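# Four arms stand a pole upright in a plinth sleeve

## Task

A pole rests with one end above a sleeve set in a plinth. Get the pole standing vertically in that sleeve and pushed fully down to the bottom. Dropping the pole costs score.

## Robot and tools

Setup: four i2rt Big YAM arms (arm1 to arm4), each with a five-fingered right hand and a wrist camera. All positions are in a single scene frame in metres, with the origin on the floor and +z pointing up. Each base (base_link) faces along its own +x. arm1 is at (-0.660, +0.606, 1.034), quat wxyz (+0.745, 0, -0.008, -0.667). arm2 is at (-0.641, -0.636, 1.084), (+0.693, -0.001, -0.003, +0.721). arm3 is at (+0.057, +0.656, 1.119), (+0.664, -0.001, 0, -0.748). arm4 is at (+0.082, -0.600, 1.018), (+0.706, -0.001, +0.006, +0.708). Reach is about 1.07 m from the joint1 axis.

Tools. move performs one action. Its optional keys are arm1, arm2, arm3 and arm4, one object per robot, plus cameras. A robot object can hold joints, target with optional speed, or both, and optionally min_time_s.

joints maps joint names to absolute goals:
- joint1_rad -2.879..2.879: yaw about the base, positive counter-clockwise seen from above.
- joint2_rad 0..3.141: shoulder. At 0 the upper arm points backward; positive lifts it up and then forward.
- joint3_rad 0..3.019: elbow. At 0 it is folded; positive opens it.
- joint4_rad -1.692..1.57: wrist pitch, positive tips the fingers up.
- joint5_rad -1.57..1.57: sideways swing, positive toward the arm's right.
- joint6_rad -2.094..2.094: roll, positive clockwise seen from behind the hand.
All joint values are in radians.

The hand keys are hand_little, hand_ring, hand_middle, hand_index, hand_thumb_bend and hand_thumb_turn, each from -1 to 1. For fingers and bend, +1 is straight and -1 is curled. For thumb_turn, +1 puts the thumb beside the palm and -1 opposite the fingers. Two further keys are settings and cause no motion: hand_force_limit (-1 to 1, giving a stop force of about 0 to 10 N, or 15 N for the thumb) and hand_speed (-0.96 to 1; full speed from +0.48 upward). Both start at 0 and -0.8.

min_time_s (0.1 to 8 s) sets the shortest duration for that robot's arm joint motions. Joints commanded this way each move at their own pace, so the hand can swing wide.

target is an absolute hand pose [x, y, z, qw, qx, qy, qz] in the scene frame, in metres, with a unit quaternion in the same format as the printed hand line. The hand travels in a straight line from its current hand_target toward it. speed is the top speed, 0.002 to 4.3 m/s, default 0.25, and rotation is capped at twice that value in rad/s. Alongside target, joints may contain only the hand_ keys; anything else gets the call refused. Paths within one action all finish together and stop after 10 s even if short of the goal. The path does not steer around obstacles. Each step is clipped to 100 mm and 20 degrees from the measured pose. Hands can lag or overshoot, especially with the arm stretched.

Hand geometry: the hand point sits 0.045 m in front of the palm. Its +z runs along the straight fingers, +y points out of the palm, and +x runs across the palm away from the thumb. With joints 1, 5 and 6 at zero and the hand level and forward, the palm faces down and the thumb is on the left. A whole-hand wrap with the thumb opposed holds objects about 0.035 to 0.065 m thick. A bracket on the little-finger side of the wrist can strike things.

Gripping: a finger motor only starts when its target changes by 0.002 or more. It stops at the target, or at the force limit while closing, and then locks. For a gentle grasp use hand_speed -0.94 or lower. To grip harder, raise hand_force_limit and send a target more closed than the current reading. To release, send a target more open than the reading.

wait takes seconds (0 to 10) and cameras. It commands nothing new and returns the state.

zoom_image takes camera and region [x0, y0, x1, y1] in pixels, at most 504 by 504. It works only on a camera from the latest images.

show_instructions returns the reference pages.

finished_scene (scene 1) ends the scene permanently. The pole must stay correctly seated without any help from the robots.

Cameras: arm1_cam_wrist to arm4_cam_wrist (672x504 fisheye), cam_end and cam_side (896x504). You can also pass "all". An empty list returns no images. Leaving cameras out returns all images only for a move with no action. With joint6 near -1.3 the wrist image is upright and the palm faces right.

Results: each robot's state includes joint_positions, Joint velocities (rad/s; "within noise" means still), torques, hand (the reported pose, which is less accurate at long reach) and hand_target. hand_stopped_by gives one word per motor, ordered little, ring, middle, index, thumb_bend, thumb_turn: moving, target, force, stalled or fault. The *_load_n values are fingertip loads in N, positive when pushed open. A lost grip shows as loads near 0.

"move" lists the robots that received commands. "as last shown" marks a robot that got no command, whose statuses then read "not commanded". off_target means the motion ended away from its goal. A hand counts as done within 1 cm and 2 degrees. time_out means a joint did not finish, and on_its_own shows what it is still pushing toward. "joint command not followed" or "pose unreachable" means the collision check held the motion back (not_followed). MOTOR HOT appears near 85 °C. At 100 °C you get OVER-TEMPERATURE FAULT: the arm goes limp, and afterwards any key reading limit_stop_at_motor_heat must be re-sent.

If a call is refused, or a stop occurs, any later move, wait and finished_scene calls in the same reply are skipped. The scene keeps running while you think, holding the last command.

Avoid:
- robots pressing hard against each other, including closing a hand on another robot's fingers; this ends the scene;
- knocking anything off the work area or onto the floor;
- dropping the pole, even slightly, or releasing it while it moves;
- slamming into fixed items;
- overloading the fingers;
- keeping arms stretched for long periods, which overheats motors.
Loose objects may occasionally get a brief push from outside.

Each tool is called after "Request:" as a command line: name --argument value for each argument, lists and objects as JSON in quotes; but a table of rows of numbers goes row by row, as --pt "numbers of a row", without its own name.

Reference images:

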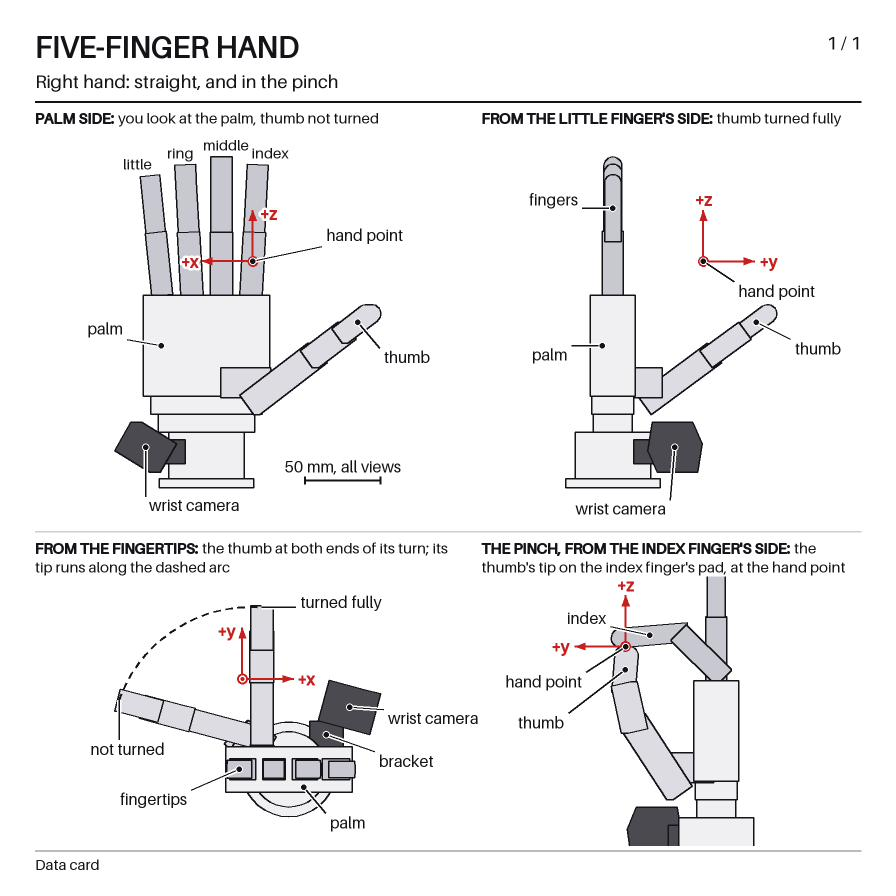

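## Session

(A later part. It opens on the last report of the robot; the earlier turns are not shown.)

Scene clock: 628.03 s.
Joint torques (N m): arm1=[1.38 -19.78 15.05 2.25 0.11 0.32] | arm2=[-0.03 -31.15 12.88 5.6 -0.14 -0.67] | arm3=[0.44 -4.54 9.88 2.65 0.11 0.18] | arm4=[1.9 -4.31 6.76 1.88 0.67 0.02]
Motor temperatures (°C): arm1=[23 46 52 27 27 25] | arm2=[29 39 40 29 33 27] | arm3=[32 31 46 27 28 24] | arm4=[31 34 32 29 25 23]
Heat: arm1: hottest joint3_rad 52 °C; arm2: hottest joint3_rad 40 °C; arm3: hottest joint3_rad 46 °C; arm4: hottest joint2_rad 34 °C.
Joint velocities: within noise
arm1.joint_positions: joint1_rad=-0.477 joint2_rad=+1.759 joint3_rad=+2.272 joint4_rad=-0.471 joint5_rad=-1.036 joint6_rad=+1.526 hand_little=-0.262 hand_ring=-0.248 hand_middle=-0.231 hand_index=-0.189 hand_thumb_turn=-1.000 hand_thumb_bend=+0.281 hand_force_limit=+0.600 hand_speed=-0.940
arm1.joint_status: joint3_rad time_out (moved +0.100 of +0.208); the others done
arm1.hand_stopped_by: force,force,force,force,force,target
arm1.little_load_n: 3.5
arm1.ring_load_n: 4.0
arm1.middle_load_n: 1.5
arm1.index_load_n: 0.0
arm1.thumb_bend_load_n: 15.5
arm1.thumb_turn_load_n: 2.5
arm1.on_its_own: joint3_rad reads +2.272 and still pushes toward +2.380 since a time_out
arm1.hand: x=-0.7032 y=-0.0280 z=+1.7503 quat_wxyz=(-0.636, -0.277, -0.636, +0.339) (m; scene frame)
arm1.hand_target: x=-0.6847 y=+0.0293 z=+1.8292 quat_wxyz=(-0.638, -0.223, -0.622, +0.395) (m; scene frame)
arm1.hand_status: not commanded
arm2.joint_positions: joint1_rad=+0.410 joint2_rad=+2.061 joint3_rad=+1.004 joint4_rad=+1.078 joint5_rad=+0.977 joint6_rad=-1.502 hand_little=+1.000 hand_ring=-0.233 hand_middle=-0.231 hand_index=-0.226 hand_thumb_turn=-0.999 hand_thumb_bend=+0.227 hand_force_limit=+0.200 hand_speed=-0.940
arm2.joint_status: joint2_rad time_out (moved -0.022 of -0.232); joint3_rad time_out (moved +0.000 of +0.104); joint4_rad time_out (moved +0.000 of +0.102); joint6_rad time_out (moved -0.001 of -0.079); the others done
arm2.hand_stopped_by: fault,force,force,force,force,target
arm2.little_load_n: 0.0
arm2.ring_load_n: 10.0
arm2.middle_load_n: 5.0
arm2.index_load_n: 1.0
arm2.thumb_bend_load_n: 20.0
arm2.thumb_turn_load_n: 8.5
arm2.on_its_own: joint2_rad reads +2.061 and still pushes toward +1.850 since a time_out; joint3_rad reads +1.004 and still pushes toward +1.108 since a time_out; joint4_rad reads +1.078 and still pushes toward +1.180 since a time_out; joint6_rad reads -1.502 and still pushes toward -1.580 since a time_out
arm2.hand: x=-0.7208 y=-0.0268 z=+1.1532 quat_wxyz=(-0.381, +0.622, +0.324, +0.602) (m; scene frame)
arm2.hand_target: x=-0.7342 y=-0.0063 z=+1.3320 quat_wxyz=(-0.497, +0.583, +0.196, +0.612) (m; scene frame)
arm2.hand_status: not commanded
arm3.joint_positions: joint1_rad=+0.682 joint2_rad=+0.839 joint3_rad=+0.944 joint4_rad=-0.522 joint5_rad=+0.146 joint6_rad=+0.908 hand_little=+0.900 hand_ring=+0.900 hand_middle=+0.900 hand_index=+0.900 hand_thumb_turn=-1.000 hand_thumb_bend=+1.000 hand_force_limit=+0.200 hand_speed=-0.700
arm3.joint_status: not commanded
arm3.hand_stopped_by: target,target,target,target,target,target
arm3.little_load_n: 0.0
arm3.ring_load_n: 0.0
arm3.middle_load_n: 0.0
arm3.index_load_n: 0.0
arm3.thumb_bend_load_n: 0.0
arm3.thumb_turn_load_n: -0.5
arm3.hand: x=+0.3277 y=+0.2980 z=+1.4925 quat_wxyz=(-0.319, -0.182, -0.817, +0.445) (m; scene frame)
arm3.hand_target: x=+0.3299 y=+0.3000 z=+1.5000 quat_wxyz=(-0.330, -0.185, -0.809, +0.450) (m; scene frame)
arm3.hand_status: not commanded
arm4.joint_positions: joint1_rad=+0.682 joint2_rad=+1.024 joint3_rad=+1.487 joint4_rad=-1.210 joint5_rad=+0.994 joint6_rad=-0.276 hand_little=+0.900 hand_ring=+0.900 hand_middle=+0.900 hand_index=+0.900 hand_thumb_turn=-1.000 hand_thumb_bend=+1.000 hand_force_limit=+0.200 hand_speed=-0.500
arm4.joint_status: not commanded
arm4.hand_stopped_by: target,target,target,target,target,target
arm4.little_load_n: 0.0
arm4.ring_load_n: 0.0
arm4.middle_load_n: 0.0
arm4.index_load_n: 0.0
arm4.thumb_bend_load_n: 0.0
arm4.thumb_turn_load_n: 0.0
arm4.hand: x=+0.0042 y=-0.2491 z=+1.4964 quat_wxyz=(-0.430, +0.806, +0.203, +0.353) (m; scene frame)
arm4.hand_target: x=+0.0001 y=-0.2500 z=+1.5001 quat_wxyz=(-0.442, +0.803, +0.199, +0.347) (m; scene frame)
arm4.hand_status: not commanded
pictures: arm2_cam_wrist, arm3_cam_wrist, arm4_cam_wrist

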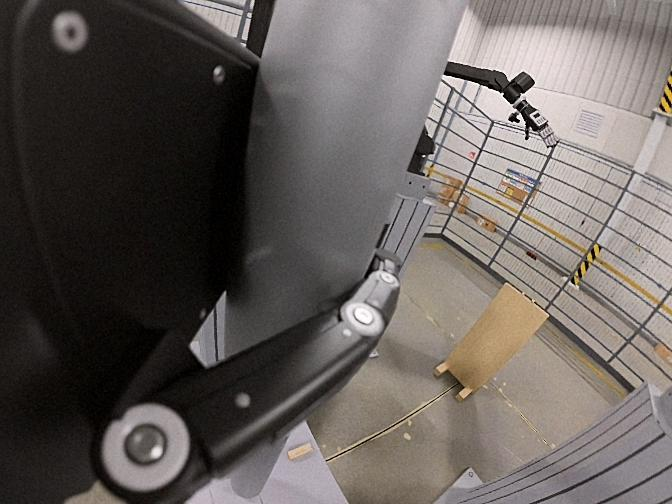

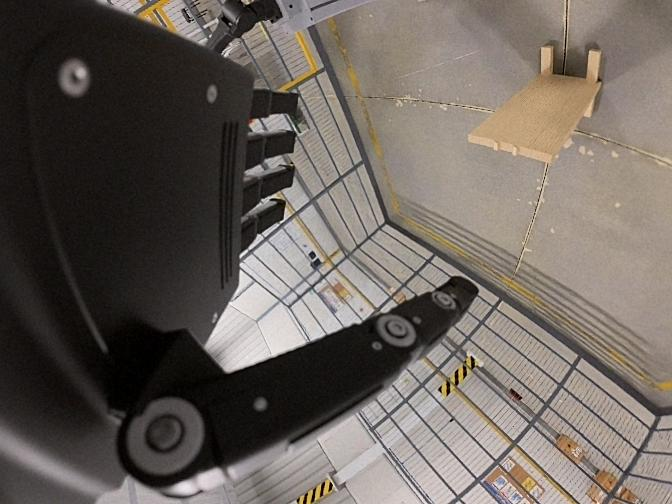

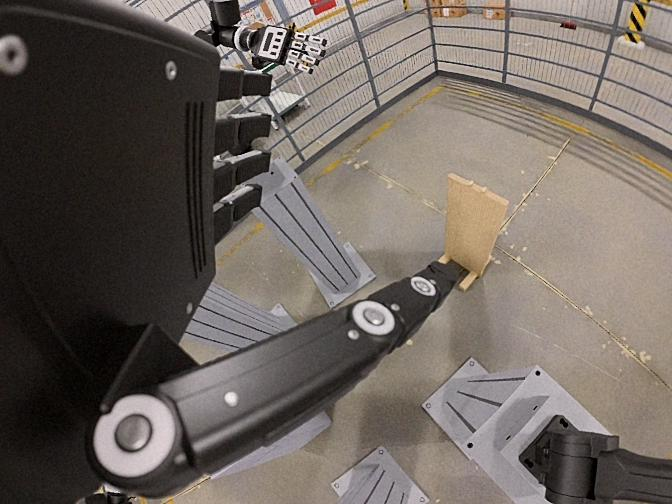

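Request:
move --arm1 '{"joints":{"joint1_rad":-0.56,"joint2_rad":1.668,"joint3_rad":2.405,"joint4_rad":-0.58,"joint5_rad":-1.107,"joint6_rad":1.555},"min_time_s":5}' --arm2 '{"joints":{"joint1_rad":0.421,"joint2_rad":1.88,"joint3_rad":1.252,"joint4_rad":1.045,"joint5_rad":0.949,"joint6_rad":-1.58},"min_time_s":5}' --cameras '["cam_side","cam_end"]'

Request:
zoom_image --camera "cam_end" --region '[420, 330, 480, 390]'

Request:
zoom_image --camera "cam_side" --region '[350, 330, 420, 390]'

Request:
zoom_image --camera "cam_side" --region '[340, 60, 400, 120]'

Request:
zoom_image --camera "cam_end" --region '[415, 85, 475, 145]'

Scene clock: 641.80 s.
Joint torques (N m): arm1=[-0.03 -21.3 13.11 1.28 0.18 0.63] | arm2=[0.03 -28.92 14.06 5.15 -0.07 -0.75] | arm3=[0.38 -4.48 9.88 2.63 0.11 0.18] | arm4=[1.73 -4.19 6.78 1.88 0.66 0.03]
Motor temperatures (°C): arm1=[23 45 53 26 27 25] | arm2=[29 40 41 29 32 27] | arm3=[32 31 46 27 27 24] | arm4=[31 33 32 29 25 23]
Heat: arm1: hottest joint3_rad 53 °C; arm2: hottest joint3_rad 41 °C; arm3: hottest joint3_rad 46 °C; arm4: hottest joint2_rad 33 °C.
move: arm1 time_out; arm2 time_out
Joint velocities: within noise
arm1.joint_positions: joint1_rad=-0.537 joint2_rad=+1.749 joint3_rad=+2.317 joint4_rad=-0.568 joint5_rad=-1.112 joint6_rad=+1.503 hand_little=-0.261 hand_ring=-0.248 hand_middle=-0.231 hand_index=-0.189 hand_thumb_turn=-1.000 hand_thumb_bend=+0.282 hand_force_limit=+0.600 hand_speed=-0.940
arm1.joint_status: joint6_rad time_out (moved -0.022 of +0.029); the others done
arm1.hand_stopped_by: force,force,force,force,force,target
arm1.little_load_n: 12.5
arm1.ring_load_n: 7.5
arm1.middle_load_n: 0.0
arm1.index_load_n: 0.0
arm1.thumb_bend_load_n: 17.5
arm1.thumb_turn_load_n: 0.0
arm1.on_its_own: joint6_rad reads +1.503 and still pushes toward +1.555 since a time_out
arm1.hand: x=-0.7271 y=+0.0003 z=+1.7626 quat_wxyz=(-0.634, -0.280, -0.643, +0.326)
arm1.hand_target: x=-0.7114 y=+0.0683 z=+1.8425 quat_wxyz=(-0.636, -0.249, -0.628, +0.373)
arm1.hand_status: not commanded
arm2.joint_positions: joint1_rad=+0.415 joint2_rad=+2.056 joint3_rad=+1.095 joint4_rad=+0.956 joint5_rad=+0.949 joint6_rad=-1.489 hand_little=+1.000 hand_ring=-0.233 hand_middle=-0.231 hand_index=-0.226 hand_thumb_turn=-0.999 hand_thumb_bend=+0.227 hand_force_limit=+0.200 hand_speed=-0.940
arm2.joint_status: joint2_rad time_out (moved -0.004 of -0.181); joint3_rad time_out (moved +0.091 of +0.248); joint4_rad time_out (moved -0.121 of -0.033); joint6_rad time_out (moved +0.012 of -0.078); the others done
arm2.hand_stopped_by: fault,force,force,force,force,target
arm2.little_load_n: 0.0
arm2.ring_load_n: 5.5
arm2.middle_load_n: 4.0
arm2.index_load_n: 3.0
arm2.thumb_bend_load_n: 19.0
arm2.thumb_turn_load_n: 10.0
arm2.on_its_own: joint2_rad reads +2.056 and still pushes toward +1.880 since a time_out; joint3_rad reads +1.095 and still pushes toward +1.207 since a time_out; joint4_rad reads +0.956 and still pushes toward +1.045 since a time_out; joint6_rad reads -1.489 and still pushes toward -1.580 since a time_out
arm2.hand: x=-0.7411 y=+0.0028 z=+1.1693 quat_wxyz=(-0.385, +0.620, +0.340, +0.593)
arm2.hand_target: x=-0.7538 y=+0.0228 z=+1.3398 quat_wxyz=(-0.486, +0.582, +0.231, +0.610)
arm2.hand_status: not commanded
arm3, arm4: as last shown
arm3.thumb_turn_load_n: 0.0
pictures: cam_end, cam_side

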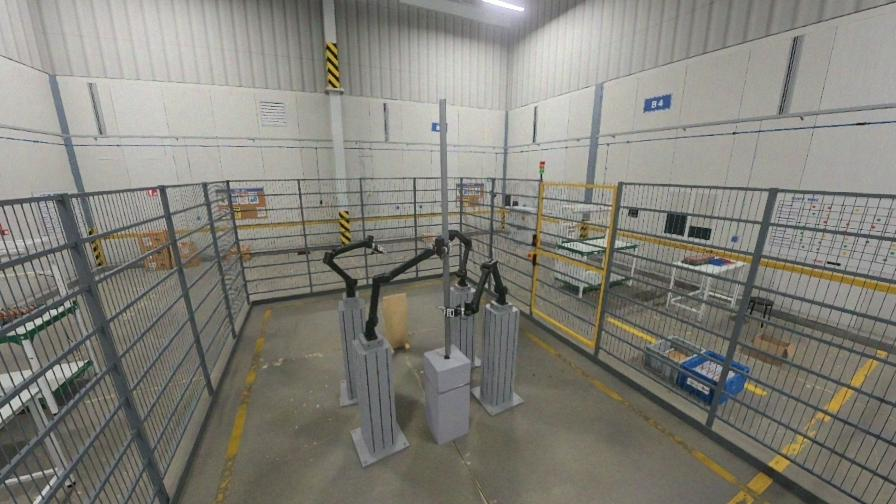

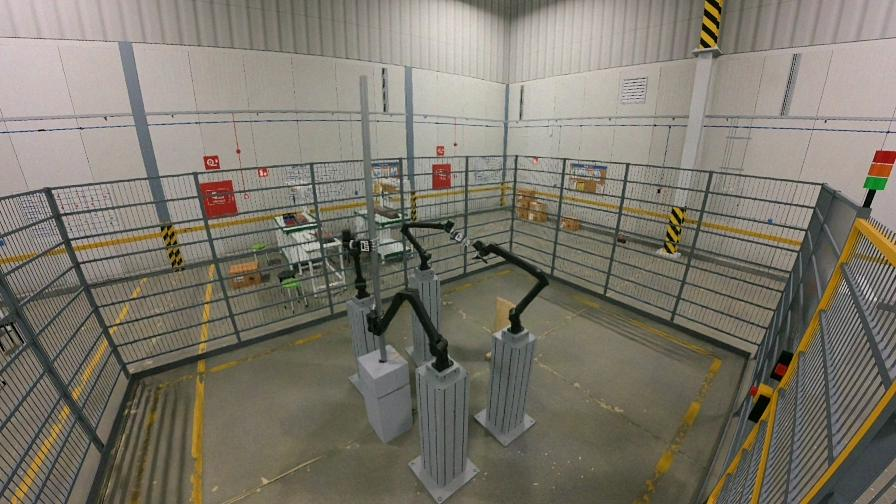

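Scaled by 8.400.

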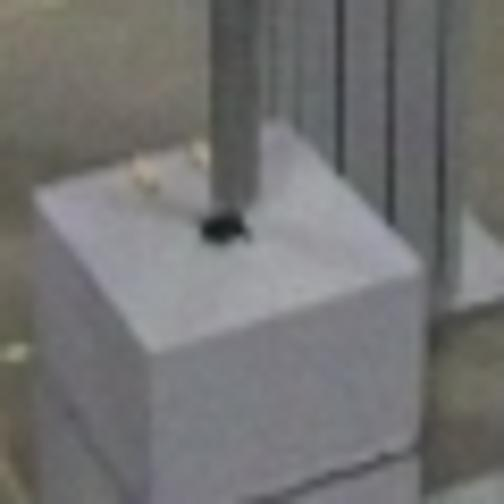

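Scaled by 7.200.

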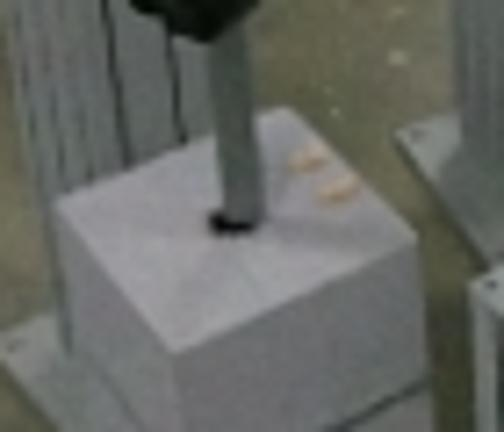

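Scaled by 8.400.

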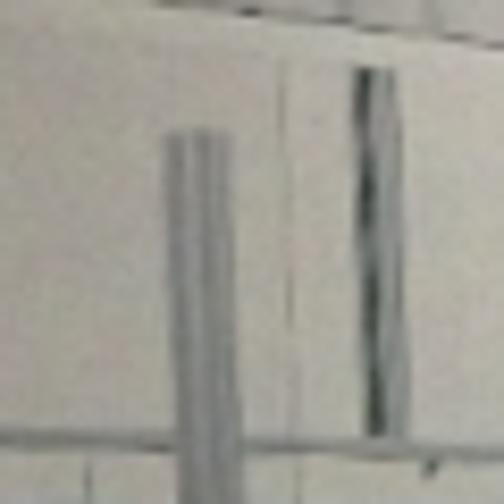

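Scaled by 8.400.

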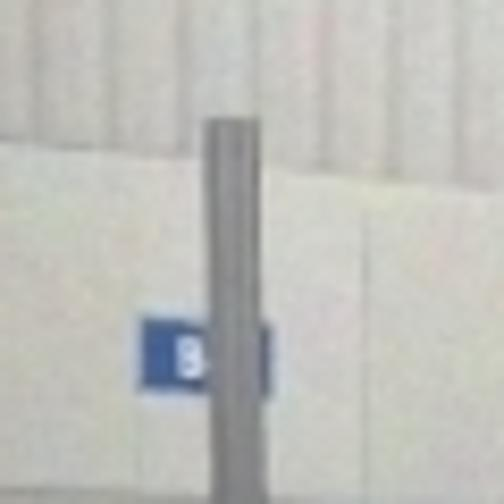

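Request:
move --cameras '["arm2_cam_wrist","cam_side"]'

Request:
zoom_image --camera "arm2_cam_wrist" --region '[160, 384, 320, 504]'

Scene clock: 646.80 s.
Joint torques (N m): arm1=[-0.15 -21.77 13.23 1.28 0.16 0.56] | arm2=[-0.09 -28.69 14.02 5.22 -0.04 -0.79] | arm3=[0.32 -4.54 9.87 2.65 0.11 0.18] | arm4=[1.96 -4.25 6.72 1.85 0.65 0.01]
Motor temperatures (°C): arm1=[23 45 53 26 27 25] | arm2=[29 40 41 29 32 27] | arm3=[32 31 46 27 27 24] | arm4=[31 33 32 29 25 23]
Heat: arm1: hottest joint3_rad 53 °C; arm2: hottest joint3_rad 41 °C; arm3: hottest joint3_rad 46 °C; arm4: hottest joint2_rad 33 °C.
Joint velocities: within noise
arm1.joint_positions: joint1_rad=-0.537 joint2_rad=+1.749 joint3_rad=+2.317 joint4_rad=-0.568 joint5_rad=-1.112 joint6_rad=+1.503 hand_little=-0.261 hand_ring=-0.248 hand_middle=-0.231 hand_index=-0.189 hand_thumb_turn=-1.000 hand_thumb_bend=+0.282 hand_force_limit=+0.600 hand_speed=-0.940
arm1.joint_status: joint6_rad time_out (moved -0.022 of +0.029); the others done
arm1.hand_stopped_by: force,force,force,force,force,target
arm1.little_load_n: 13.0
arm1.ring_load_n: 7.5
arm1.middle_load_n: 0.0
arm1.index_load_n: 0.0
arm1.thumb_bend_load_n: 17.0
arm1.thumb_turn_load_n: 0.0
arm1.on_its_own: joint6_rad reads +1.503 and still pushes toward +1.555 since a time_out
arm1.hand: x=-0.7271 y=+0.0003 z=+1.7626 quat_wxyz=(-0.634, -0.280, -0.643, +0.326) (m; scene frame)
arm1.hand_target: x=-0.7114 y=+0.0683 z=+1.8425 quat_wxyz=(-0.636, -0.249, -0.628, +0.373) (m; scene frame)
arm1.hand_status: not commanded
arm2.joint_positions: joint1_rad=+0.415 joint2_rad=+2.056 joint3_rad=+1.095 joint4_rad=+0.956 joint5_rad=+0.949 joint6_rad=-1.489 hand_little=+1.000 hand_ring=-0.233 hand_middle=-0.231 hand_index=-0.226 hand_thumb_turn=-0.999 hand_thumb_bend=+0.227 hand_force_limit=+0.200 hand_speed=-0.940
arm2.joint_status: joint2_rad time_out (moved -0.004 of -0.181); joint3_rad time_out (moved +0.091 of +0.248); joint4_rad time_out (moved -0.121 of -0.033); joint6_rad time_out (moved +0.012 of -0.078); the others done
arm2.hand_stopped_by: fault,force,force,force,force,target
arm2.little_load_n: 0.0
arm2.ring_load_n: 5.5
arm2.middle_load_n: 4.0
arm2.index_load_n: 3.0
arm2.thumb_bend_load_n: 19.0
arm2.thumb_turn_load_n: 10.5
arm2.on_its_own: joint2_rad reads +2.056 and still pushes toward +1.880 since a time_out; joint3_rad reads +1.095 and still pushes toward +1.207 since a time_out; joint4_rad reads +0.956 and still pushes toward +1.045 since a time_out; joint6_rad reads -1.489 and still pushes toward -1.580 since a time_out
arm2.hand: x=-0.7411 y=+0.0028 z=+1.1693 quat_wxyz=(-0.385, +0.620, +0.340, +0.593) (m; scene frame)
arm2.hand_target: x=-0.7538 y=+0.0228 z=+1.3398 quat_wxyz=(-0.486, +0.582, +0.231, +0.610) (m; scene frame)
arm2.hand_status: not commanded
arm3.joint_positions: joint1_rad=+0.682 joint2_rad=+0.839 joint3_rad=+0.944 joint4_rad=-0.522 joint5_rad=+0.146 joint6_rad=+0.908 hand_little=+0.900 hand_ring=+0.900 hand_middle=+0.900 hand_index=+0.900 hand_thumb_turn=-1.000 hand_thumb_bend=+1.000 hand_force_limit=+0.200 hand_speed=-0.700
arm3.joint_status: not commanded
arm3.hand_stopped_by: target,target,target,target,target,target
arm3.little_load_n: 0.0
arm3.ring_load_n: -0.5
arm3.middle_load_n: 0.0
arm3.index_load_n: 0.0
arm3.thumb_bend_load_n: 0.0
arm3.thumb_turn_load_n: 0.0
arm3.hand: x=+0.3277 y=+0.2980 z=+1.4925 quat_wxyz=(-0.319, -0.182, -0.817, +0.445) (m; scene frame)
arm3.hand_target: x=+0.3299 y=+0.3000 z=+1.5000 quat_wxyz=(-0.330, -0.185, -0.809, +0.450) (m; scene frame)
arm3.hand_status: not commanded
arm4.joint_positions: joint1_rad=+0.682 joint2_rad=+1.024 joint3_rad=+1.487 joint4_rad=-1.210 joint5_rad=+0.994 joint6_rad=-0.276 hand_little=+0.900 hand_ring=+0.900 hand_middle=+0.900 hand_index=+0.900 hand_thumb_turn=-1.000 hand_thumb_bend=+1.000 hand_force_limit=+0.200 hand_speed=-0.500
arm4.joint_status: not commanded
arm4.hand_stopped_by: target,target,target,target,target,target
arm4.little_load_n: 0.0
arm4.ring_load_n: 0.0
arm4.middle_load_n: 0.0
arm4.index_load_n: 0.0
arm4.thumb_bend_load_n: 0.0
arm4.thumb_turn_load_n: 0.0
arm4.hand: x=+0.0042 y=-0.2491 z=+1.4964 quat_wxyz=(-0.430, +0.806, +0.203, +0.353) (m; scene frame)
arm4.hand_target: x=+0.0001 y=-0.2500 z=+1.5001 quat_wxyz=(-0.442, +0.803, +0.199, +0.347) (m; scene frame)
arm4.hand_status: not commanded
pictures: arm2_cam_wrist, cam_side

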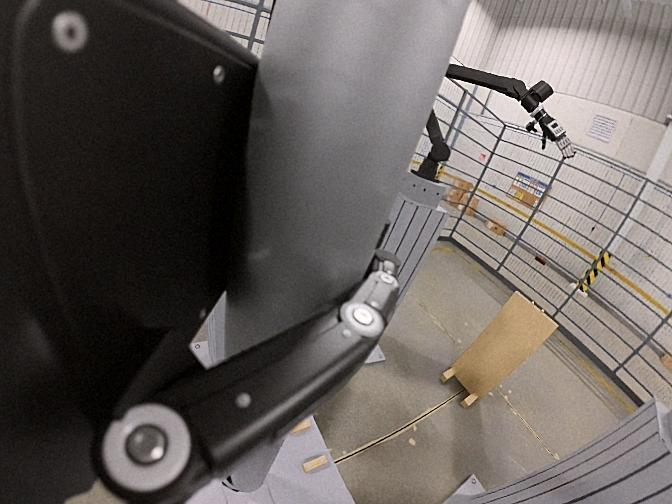

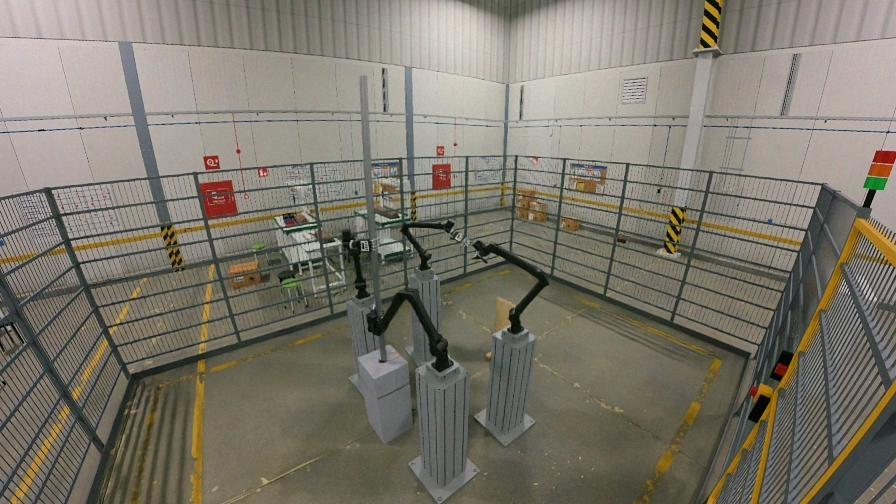

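Scaled by 3.150 from the camera's image (finer frame: 960x720).

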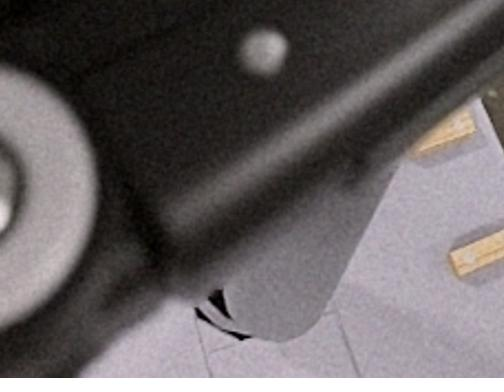

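Request:
move --arm1 '{"joints":{"joint1_rad":-0.599,"joint2_rad":1.713,"joint3_rad":2.467,"joint4_rad":-0.597,"joint5_rad":-1.146,"joint6_rad":1.57},"min_time_s":3}' --arm2 '{"joints":{"joint1_rad":0.446,"joint2_rad":1.899,"joint3_rad":1.247,"joint4_rad":1.025,"joint5_rad":0.974,"joint6_rad":-1.585},"min_time_s":3}' --cameras '["arm2_cam_wrist","cam_side","cam_end"]'

Request:
zoom_image --camera "arm2_cam_wrist" --region '[160, 384, 320, 504]'

Scene clock: 662.73 s.
Joint torques (N m): arm1=[-0.79 -20.25 14.46 1.48 0.22 0.75] | arm2=[0.03 -27.87 14.5 5.08 0.33 -0.74] | arm3=[0.32 -4.54 9.89 2.65 0.1 0.17] | arm4=[2.08 -4.42 6.71 1.89 0.68 0.02]
Motor temperatures (°C): arm1=[23 45 54 26 27 26] | arm2=[29 41 41 29 32 27] | arm3=[32 31 46 27 27 24] | arm4=[31 33 32 29 25 23]
Heat: arm1: hottest joint3_rad 54 °C; arm2: hottest joint2_rad 41 °C; arm3: hottest joint3_rad 46 °C; arm4: hottest joint2_rad 33 °C.
move: arm1 time_out; arm2 time_out
Joint velocities: within noise
arm1.joint_positions: joint1_rad=-0.573 joint2_rad=+1.772 joint3_rad=+2.361 joint4_rad=-0.591 joint5_rad=-1.151 joint6_rad=+1.499 hand_little=-0.261 hand_ring=-0.248 hand_middle=-0.231 hand_index=-0.189 hand_thumb_turn=-1.000 hand_thumb_bend=+0.282 hand_force_limit=+0.600 hand_speed=-0.940
arm1.joint_status: joint3_rad time_out (moved +0.044 of +0.150); joint6_rad time_out (moved -0.005 of +0.067); the others done
arm1.hand_stopped_by: force,force,force,force,force,target
arm1.little_load_n: 17.5
arm1.ring_load_n: 8.0
arm1.middle_load_n: 0.0
arm1.index_load_n: 0.0
arm1.thumb_bend_load_n: 20.0
arm1.thumb_turn_load_n: -0.5
arm1.on_its_own: joint3_rad reads +2.361 and still pushes toward +2.467 since a time_out; joint6_rad reads +1.499 and still pushes toward +1.570 since a time_out
arm1.hand: x=-0.7460 y=+0.0061 z=+1.7656 quat_wxyz=(-0.634, -0.278, -0.644, +0.326)
arm1.hand_target: x=-0.7337 y=+0.0660 z=+1.8421 quat_wxyz=(-0.636, -0.254, -0.628, +0.369)
arm1.hand_status: not commanded
arm2.joint_positions: joint1_rad=+0.440 joint2_rad=+2.056 joint3_rad=+1.102 joint4_rad=+0.941 joint5_rad=+0.965 joint6_rad=-1.498 hand_little=+1.000 hand_ring=-0.233 hand_middle=-0.231 hand_index=-0.226 hand_thumb_turn=-0.999 hand_thumb_bend=+0.227 hand_force_limit=+0.200 hand_speed=-0.940
arm2.joint_status: joint2_rad time_out (moved +0.000 of -0.157); joint3_rad time_out (moved +0.007 of +0.152); joint4_rad time_out (moved -0.016 of +0.069); joint6_rad time_out (moved -0.008 of -0.096); the others done
arm2.hand_stopped_by: fault,force,force,force,force,target
arm2.little_load_n: 0.0
arm2.ring_load_n: 6.0
arm2.middle_load_n: 4.0
arm2.index_load_n: 2.5
arm2.thumb_bend_load_n: 19.5
arm2.thumb_turn_load_n: 10.0
arm2.on_its_own: joint2_rad reads +2.056 and still pushes toward +1.899 since a time_out; joint3_rad reads +1.102 and still pushes toward +1.215 since a time_out; joint4_rad reads +0.941 and still pushes toward +1.025 since a time_out; joint6_rad reads -1.498 and still pushes toward -1.585 since a time_out
arm2.hand: x=-0.7547 y=-0.0005 z=+1.1702 quat_wxyz=(-0.382, +0.617, +0.348, +0.594)
arm2.hand_target: x=-0.7687 y=+0.0201 z=+1.3269 quat_wxyz=(-0.475, +0.587, +0.244, +0.609)
arm2.hand_status: not commanded
arm3, arm4: as last shown
arm3.ring_load_n: 0.0
arm4.middle_load_n: -0.5
arm4.thumb_turn_load_n: 0.5
pictures: arm2_cam_wrist, cam_end, cam_side

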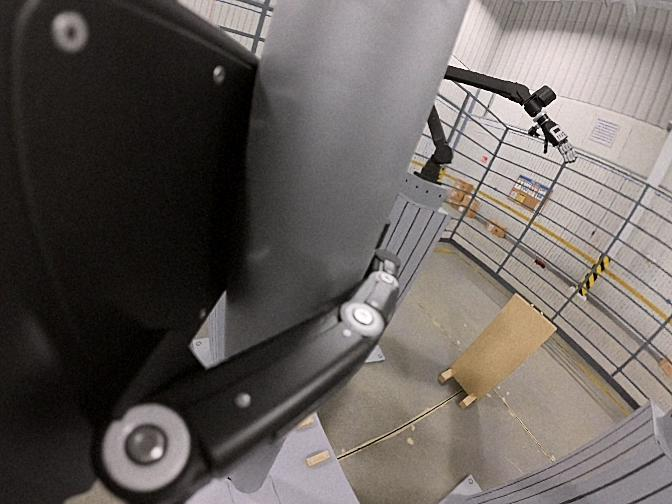

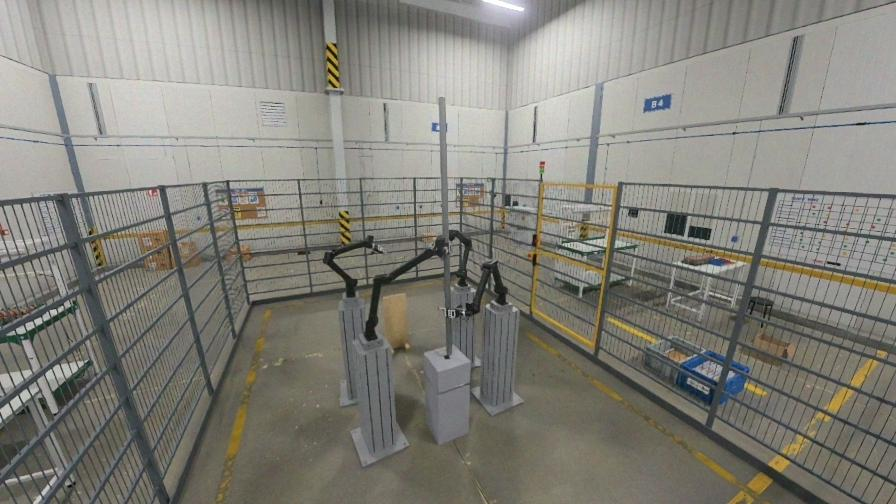

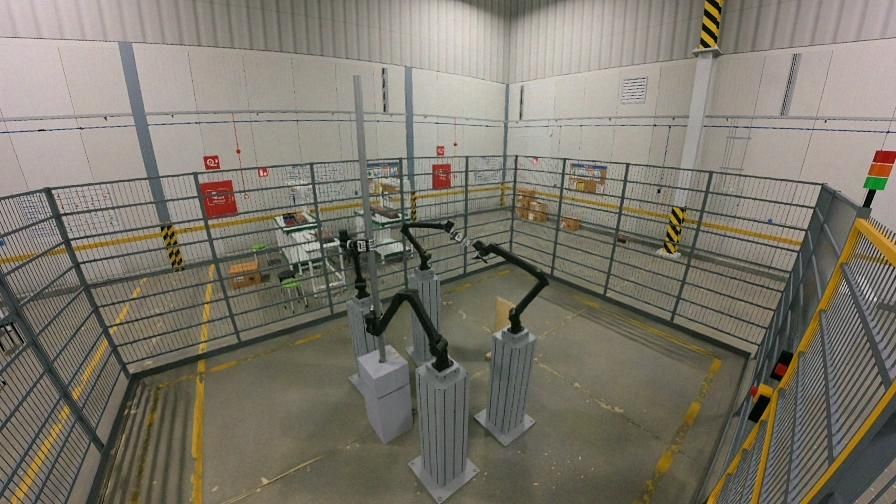

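Scaled by 3.150 from the camera's image (finer frame: 960x720).

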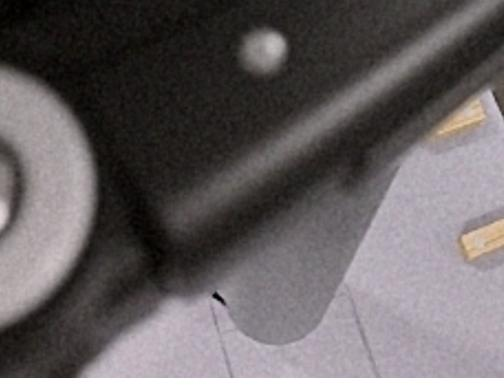

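Request:
move --arm1 '{"joints":{"joint1_rad":-0.6,"joint2_rad":1.757,"joint3_rad":2.525,"joint4_rad":-0.615,"joint5_rad":-1.148,"joint6_rad":1.57},"min_time_s":3}' --arm2 '{"joints":{"joint1_rad":0.444,"joint2_rad":1.925,"joint3_rad":1.275,"joint4_rad":1.008,"joint5_rad":0.975,"joint6_rad":-1.585},"min_time_s":3}' --cameras '["arm2_cam_wrist","cam_side","cam_end"]'

Request:
zoom_image --camera "arm2_cam_wrist" --region '[160, 384, 320, 504]'

Request:
zoom_image --camera "cam_side" --region '[350, 330, 420, 390]'

Request:
zoom_image --camera "cam_end" --region '[420, 330, 480, 390]'

Scene clock: 674.10 s.
Joint torques (N m): arm1=[0.26 -20.95 14.5 1.73 0.11 0.67] | arm2=[-0.15 -27.22 14.19 4.52 0.3 -0.7] | arm3=[0.38 -4.54 9.88 2.65 0.11 0.18] | arm4=[1.73 -4.25 6.75 1.84 0.67 0.02]
Motor temperatures (°C): arm1=[23 46 54 26 27 26] | arm2=[29 42 42 29 31 27] | arm3=[32 30 46 27 27 24] | arm4=[31 33 32 29 25 23]
Heat: arm1: hottest joint3_rad 54 °C; arm2: hottest joint2_rad 42 °C; arm3: hottest joint3_rad 46 °C; arm4: hottest joint2_rad 33 °C.
move: arm1 time_out; arm2 time_out
Joint velocities: within noise
arm1.joint_positions: joint1_rad=-0.582 joint2_rad=+1.814 joint3_rad=+2.416 joint4_rad=-0.619 joint5_rad=-1.152 joint6_rad=+1.509 hand_little=-0.261 hand_ring=-0.248 hand_middle=-0.231 hand_index=-0.189 hand_thumb_turn=-1.000 hand_thumb_bend=+0.282 hand_force_limit=+0.600 hand_speed=-0.940
arm1.joint_status: joint3_rad time_out (moved +0.055 of +0.164); joint6_rad time_out (moved +0.011 of +0.071); the others done
arm1.hand_stopped_by: force,force,force,force,force,target
arm1.little_load_n: 13.0
arm1.ring_load_n: 6.0
arm1.middle_load_n: 0.0
arm1.index_load_n: 0.0
arm1.thumb_bend_load_n: 19.0
arm1.thumb_turn_load_n: 0.0
arm1.on_its_own: joint3_rad reads +2.416 and still pushes toward +2.525 since a time_out; joint6_rad reads +1.509 and still pushes toward +1.570 since a time_out
arm1.hand: x=-0.7573 y=-0.0044 z=+1.7625 quat_wxyz=(-0.635, -0.289, -0.642, +0.320)
arm1.hand_target: x=-0.7399 y=+0.0550 z=+1.8395 quat_wxyz=(-0.636, -0.255, -0.629, +0.367)
arm1.hand_status: not commanded
arm2.joint_positions: joint1_rad=+0.442 joint2_rad=+2.076 joint3_rad=+1.129 joint4_rad=+0.936 joint5_rad=+0.967 joint6_rad=-1.500 hand_little=+1.000 hand_ring=-0.234 hand_middle=-0.231 hand_index=-0.225 hand_thumb_turn=-0.999 hand_thumb_bend=+0.227 hand_force_limit=+0.200 hand_speed=-0.940
arm2.joint_status: joint2_rad time_out (moved +0.020 of -0.131); joint3_rad time_out (moved +0.027 of +0.173); joint4_rad time_out (moved -0.004 of +0.067); joint6_rad time_out (moved -0.002 of -0.087); the others done
arm2.hand_stopped_by: fault,force,force,force,force,target
arm2.little_load_n: 0.0
arm2.ring_load_n: 1.5
arm2.middle_load_n: 4.0
arm2.index_load_n: 6.5
arm2.thumb_bend_load_n: 18.0
arm2.thumb_turn_load_n: 12.0
arm2.on_its_own: joint2_rad reads +2.076 and still pushes toward +1.925 since a time_out; joint3_rad reads +1.129 and still pushes toward +1.241 since a time_out; joint4_rad reads +0.936 and still pushes toward +1.008 since a time_out; joint6_rad reads -1.500 and still pushes toward -1.585 since a time_out
arm2.hand: x=-0.7598 y=+0.0062 z=+1.1674 quat_wxyz=(-0.383, +0.617, +0.347, +0.594)
arm2.hand_target: x=-0.7713 y=+0.0283 z=+1.3199 quat_wxyz=(-0.469, +0.588, +0.249, +0.610)
arm2.hand_status: not commanded
arm3, arm4: as last shown
arm4.middle_load_n: 0.0
arm4.thumb_turn_load_n: 0.0
pictures: arm2_cam_wrist, cam_end, cam_side

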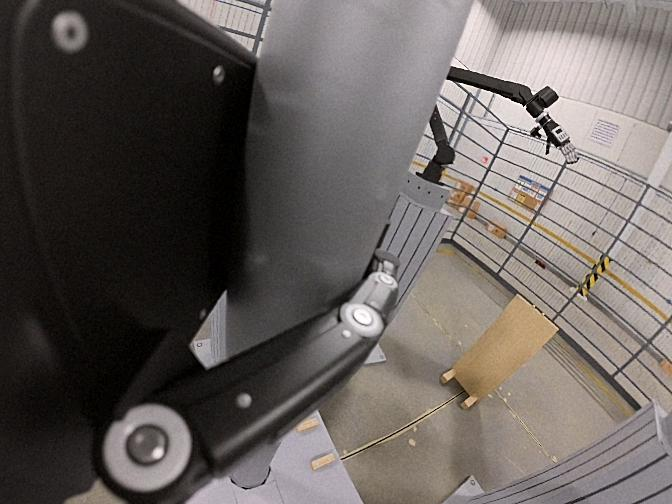

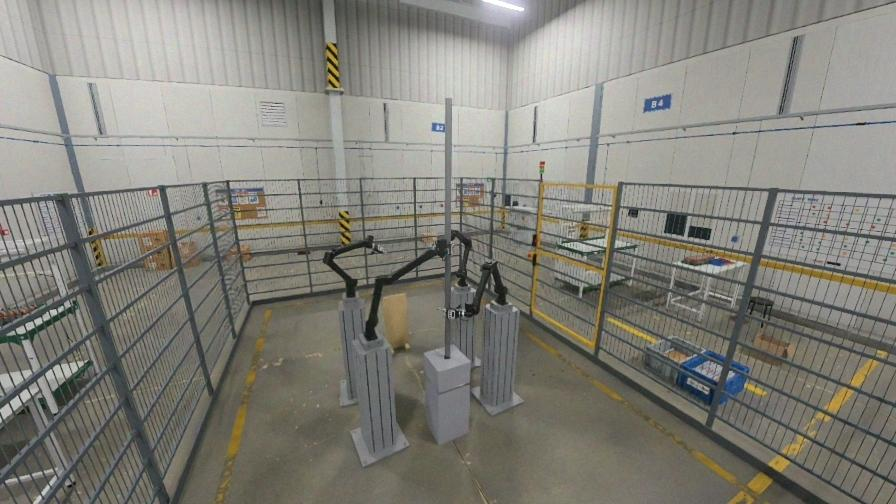

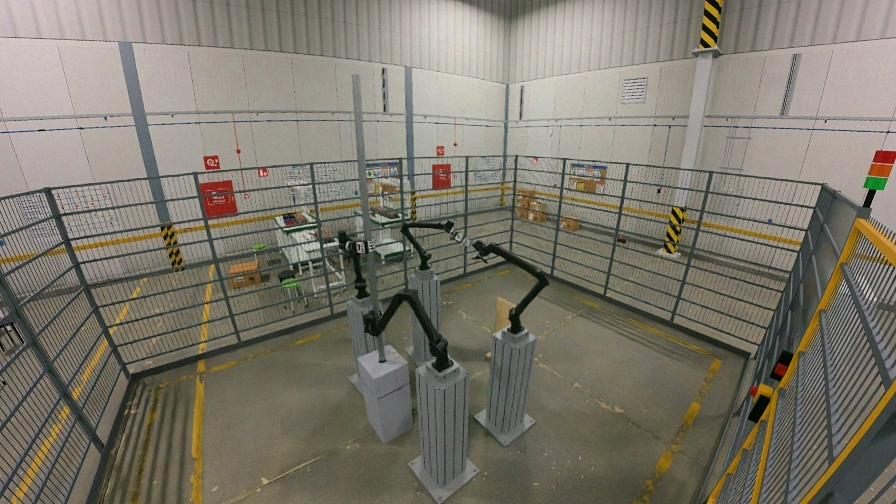

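Scaled by 3.150 from the camera's image (finer frame: 960x720).

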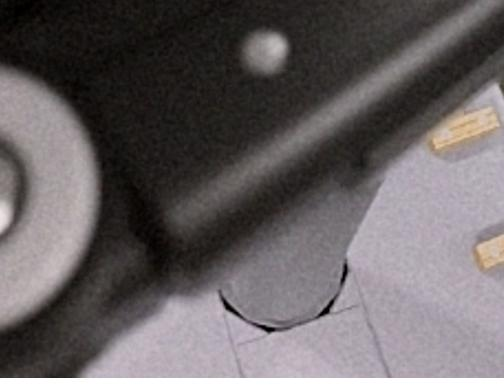

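Scaled by 7.200.

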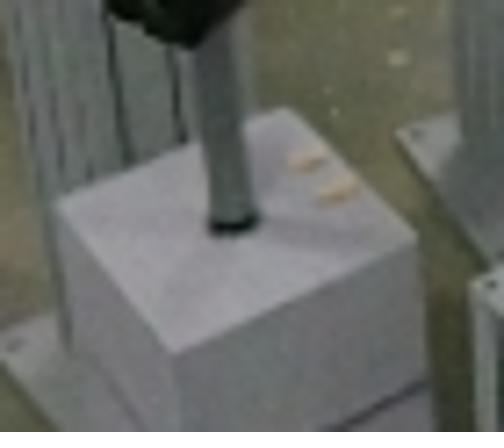

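Scaled by 8.400.

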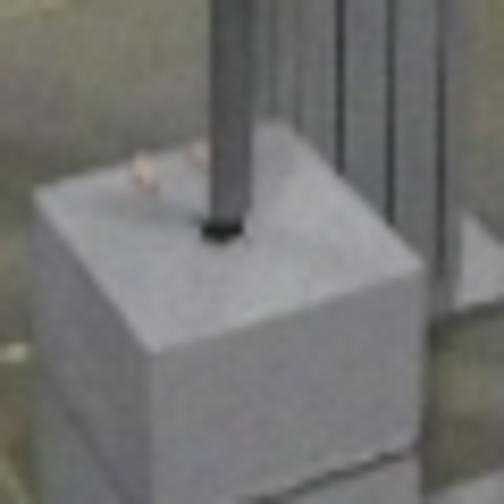

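Request:
zoom_image --camera "arm2_cam_wrist" --region '[220, 454, 286, 504]'

Scaled by 7.636 from the camera's image (finer frame: 960x720).

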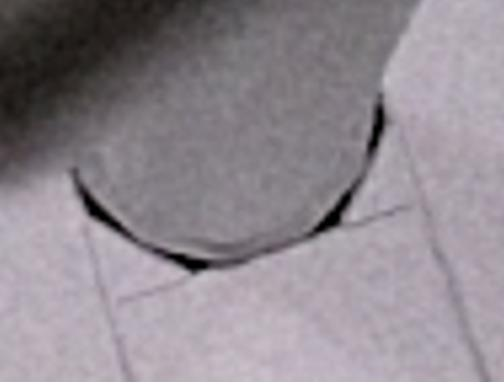

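Request:
move --arm1 '{"joints":{"joint1_rad":-0.59,"joint2_rad":1.673,"joint3_rad":2.339,"joint4_rad":-0.513,"joint5_rad":-1.138,"joint6_rad":1.57},"min_time_s":3.5}' --arm2 '{"joints":{"joint1_rad":0.436,"joint2_rad":1.972,"joint3_rad":1.25,"joint4_rad":1.047,"joint5_rad":0.967,"joint6_rad":-1.585},"min_time_s":3.5}' --cameras '["arm2_cam_wrist","cam_side","cam_end"]'

Request:
zoom_image --camera "arm2_cam_wrist" --region '[220, 454, 286, 504]'

Request:
zoom_image --camera "cam_side" --region '[350, 330, 420, 390]'

Request:
zoom_image --camera "cam_end" --region '[420, 330, 480, 390]'

Scene clock: 686.60 s.
Joint torques (N m): arm1=[1.03 -24.29 9.22 3.12 0.05 0.62] | arm2=[-0.5 -26.99 13.91 5.57 0.1 -0.86] | arm3=[0.44 -4.54 9.88 2.65 0.11 0.18] | arm4=[1.79 -4.37 6.69 1.84 0.67 0.04]
Motor temperatures (°C): arm1=[23 47 53 26 27 26] | arm2=[29 43 42 28 31 27] | arm3=[32 30 46 27 27 24] | arm4=[31 33 32 28 25 23]
Heat: arm1: hottest joint3_rad 53 °C; arm2: hottest joint2_rad 43 °C; arm3: hottest joint3_rad 46 °C; arm4: hottest joint2_rad 33 °C.
move: arm1 time_out; arm2 time_out
Joint velocities: within noise
arm1.joint_positions: joint1_rad=-0.582 joint2_rad=+1.786 joint3_rad=+2.310 joint4_rad=-0.552 joint5_rad=-1.141 joint6_rad=+1.512 hand_little=-0.261 hand_ring=-0.248 hand_middle=-0.231 hand_index=-0.189 hand_thumb_turn=-1.000 hand_thumb_bend=+0.282 hand_force_limit=+0.600 hand_speed=-0.940
arm1.joint_status: joint6_rad time_out (moved +0.003 of +0.061); the others done
arm1.hand_stopped_by: force,force,force,force,force,target
arm1.little_load_n: 14.0
arm1.ring_load_n: 6.5
arm1.middle_load_n: 0.0
arm1.index_load_n: 0.0
arm1.thumb_bend_load_n: 19.5
arm1.thumb_turn_load_n: 0.0
arm1.on_its_own: joint6_rad reads +1.512 and still pushes toward +1.570 since a time_out
arm1.hand: x=-0.7611 y=-0.0119 z=+1.7409 quat_wxyz=(-0.633, -0.297, -0.640, +0.318)
arm1.hand_target: x=-0.7329 y=+0.0573 z=+1.8210 quat_wxyz=(-0.637, -0.255, -0.628, +0.367)
arm1.hand_status: not commanded
arm2.joint_positions: joint1_rad=+0.442 joint2_rad=+2.114 joint3_rad=+1.129 joint4_rad=+0.945 joint5_rad=+0.964 joint6_rad=-1.484 hand_little=+1.000 hand_ring=-0.234 hand_middle=-0.232 hand_index=-0.225 hand_thumb_turn=-0.999 hand_thumb_bend=+0.227 hand_force_limit=+0.200 hand_speed=-0.940
arm2.joint_status: joint2_rad time_out (moved +0.037 of -0.104); joint3_rad time_out (moved +0.000 of +0.121); joint4_rad time_out (moved +0.008 of +0.111); joint6_rad time_out (moved +0.016 of -0.085); the others done
arm2.hand_stopped_by: fault,force,force,force,force,target
arm2.little_load_n: 0.0
arm2.ring_load_n: 0.0
arm2.middle_load_n: 2.5
arm2.index_load_n: 8.5
arm2.thumb_bend_load_n: 18.0
arm2.thumb_turn_load_n: 12.5
arm2.on_its_own: joint2_rad reads +2.114 and still pushes toward +1.972 since a time_out; joint3_rad reads +1.129 and still pushes toward +1.241 since a time_out; joint4_rad reads +0.945 and still pushes toward +1.047 since a time_out; joint6_rad reads -1.484 and still pushes toward -1.585 since a time_out
arm2.hand: x=-0.7594 y=+0.0052 z=+1.1449 quat_wxyz=(-0.378, +0.620, +0.354, +0.590)
arm2.hand_target: x=-0.7686 y=+0.0339 z=+1.2960 quat_wxyz=(-0.466, +0.588, +0.252, +0.611)
arm2.hand_status: not commanded
arm3, arm4: as last shown
arm4.thumb_bend_load_n: -0.5
arm4.thumb_turn_load_n: 0.5
pictures: arm2_cam_wrist, cam_end, cam_side

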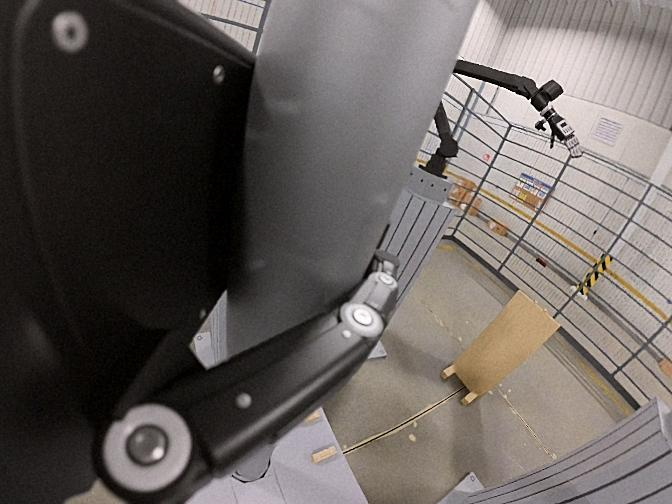

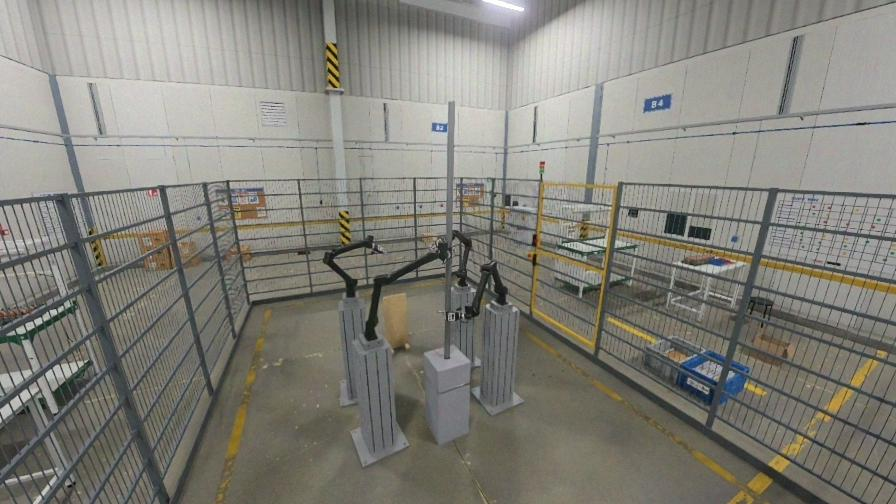

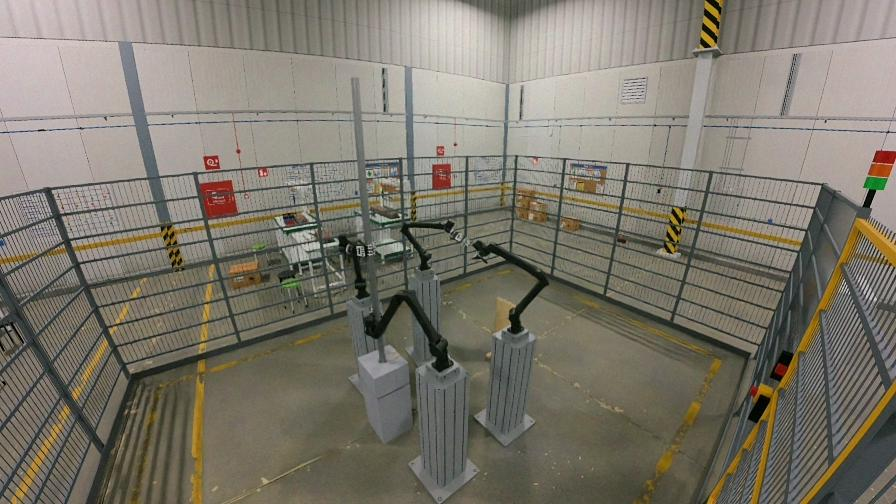

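Scaled by 7.636 from the camera's image (finer frame: 960x720).

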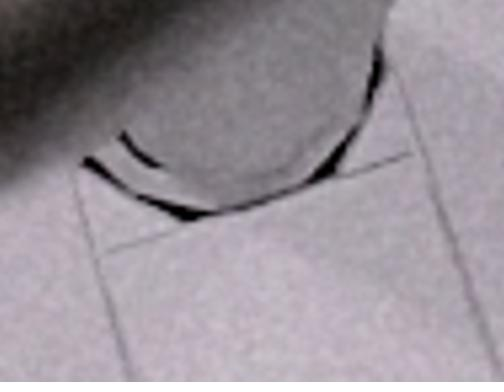

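Scaled by 7.200.

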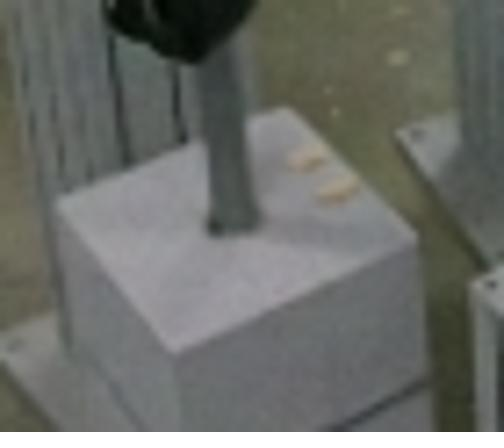

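Scaled by 8.400.

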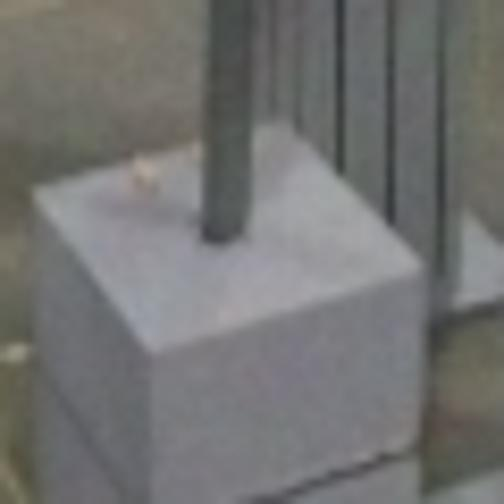

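Request:
zoom_image --camera "arm2_cam_wrist" --region '[228, 452, 272, 486]'

Scaled by 11.455 from the camera's image (finer frame: 960x720).

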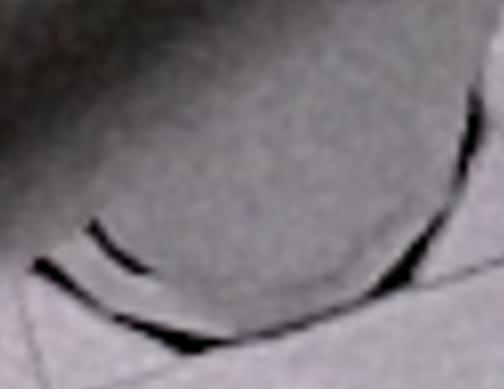

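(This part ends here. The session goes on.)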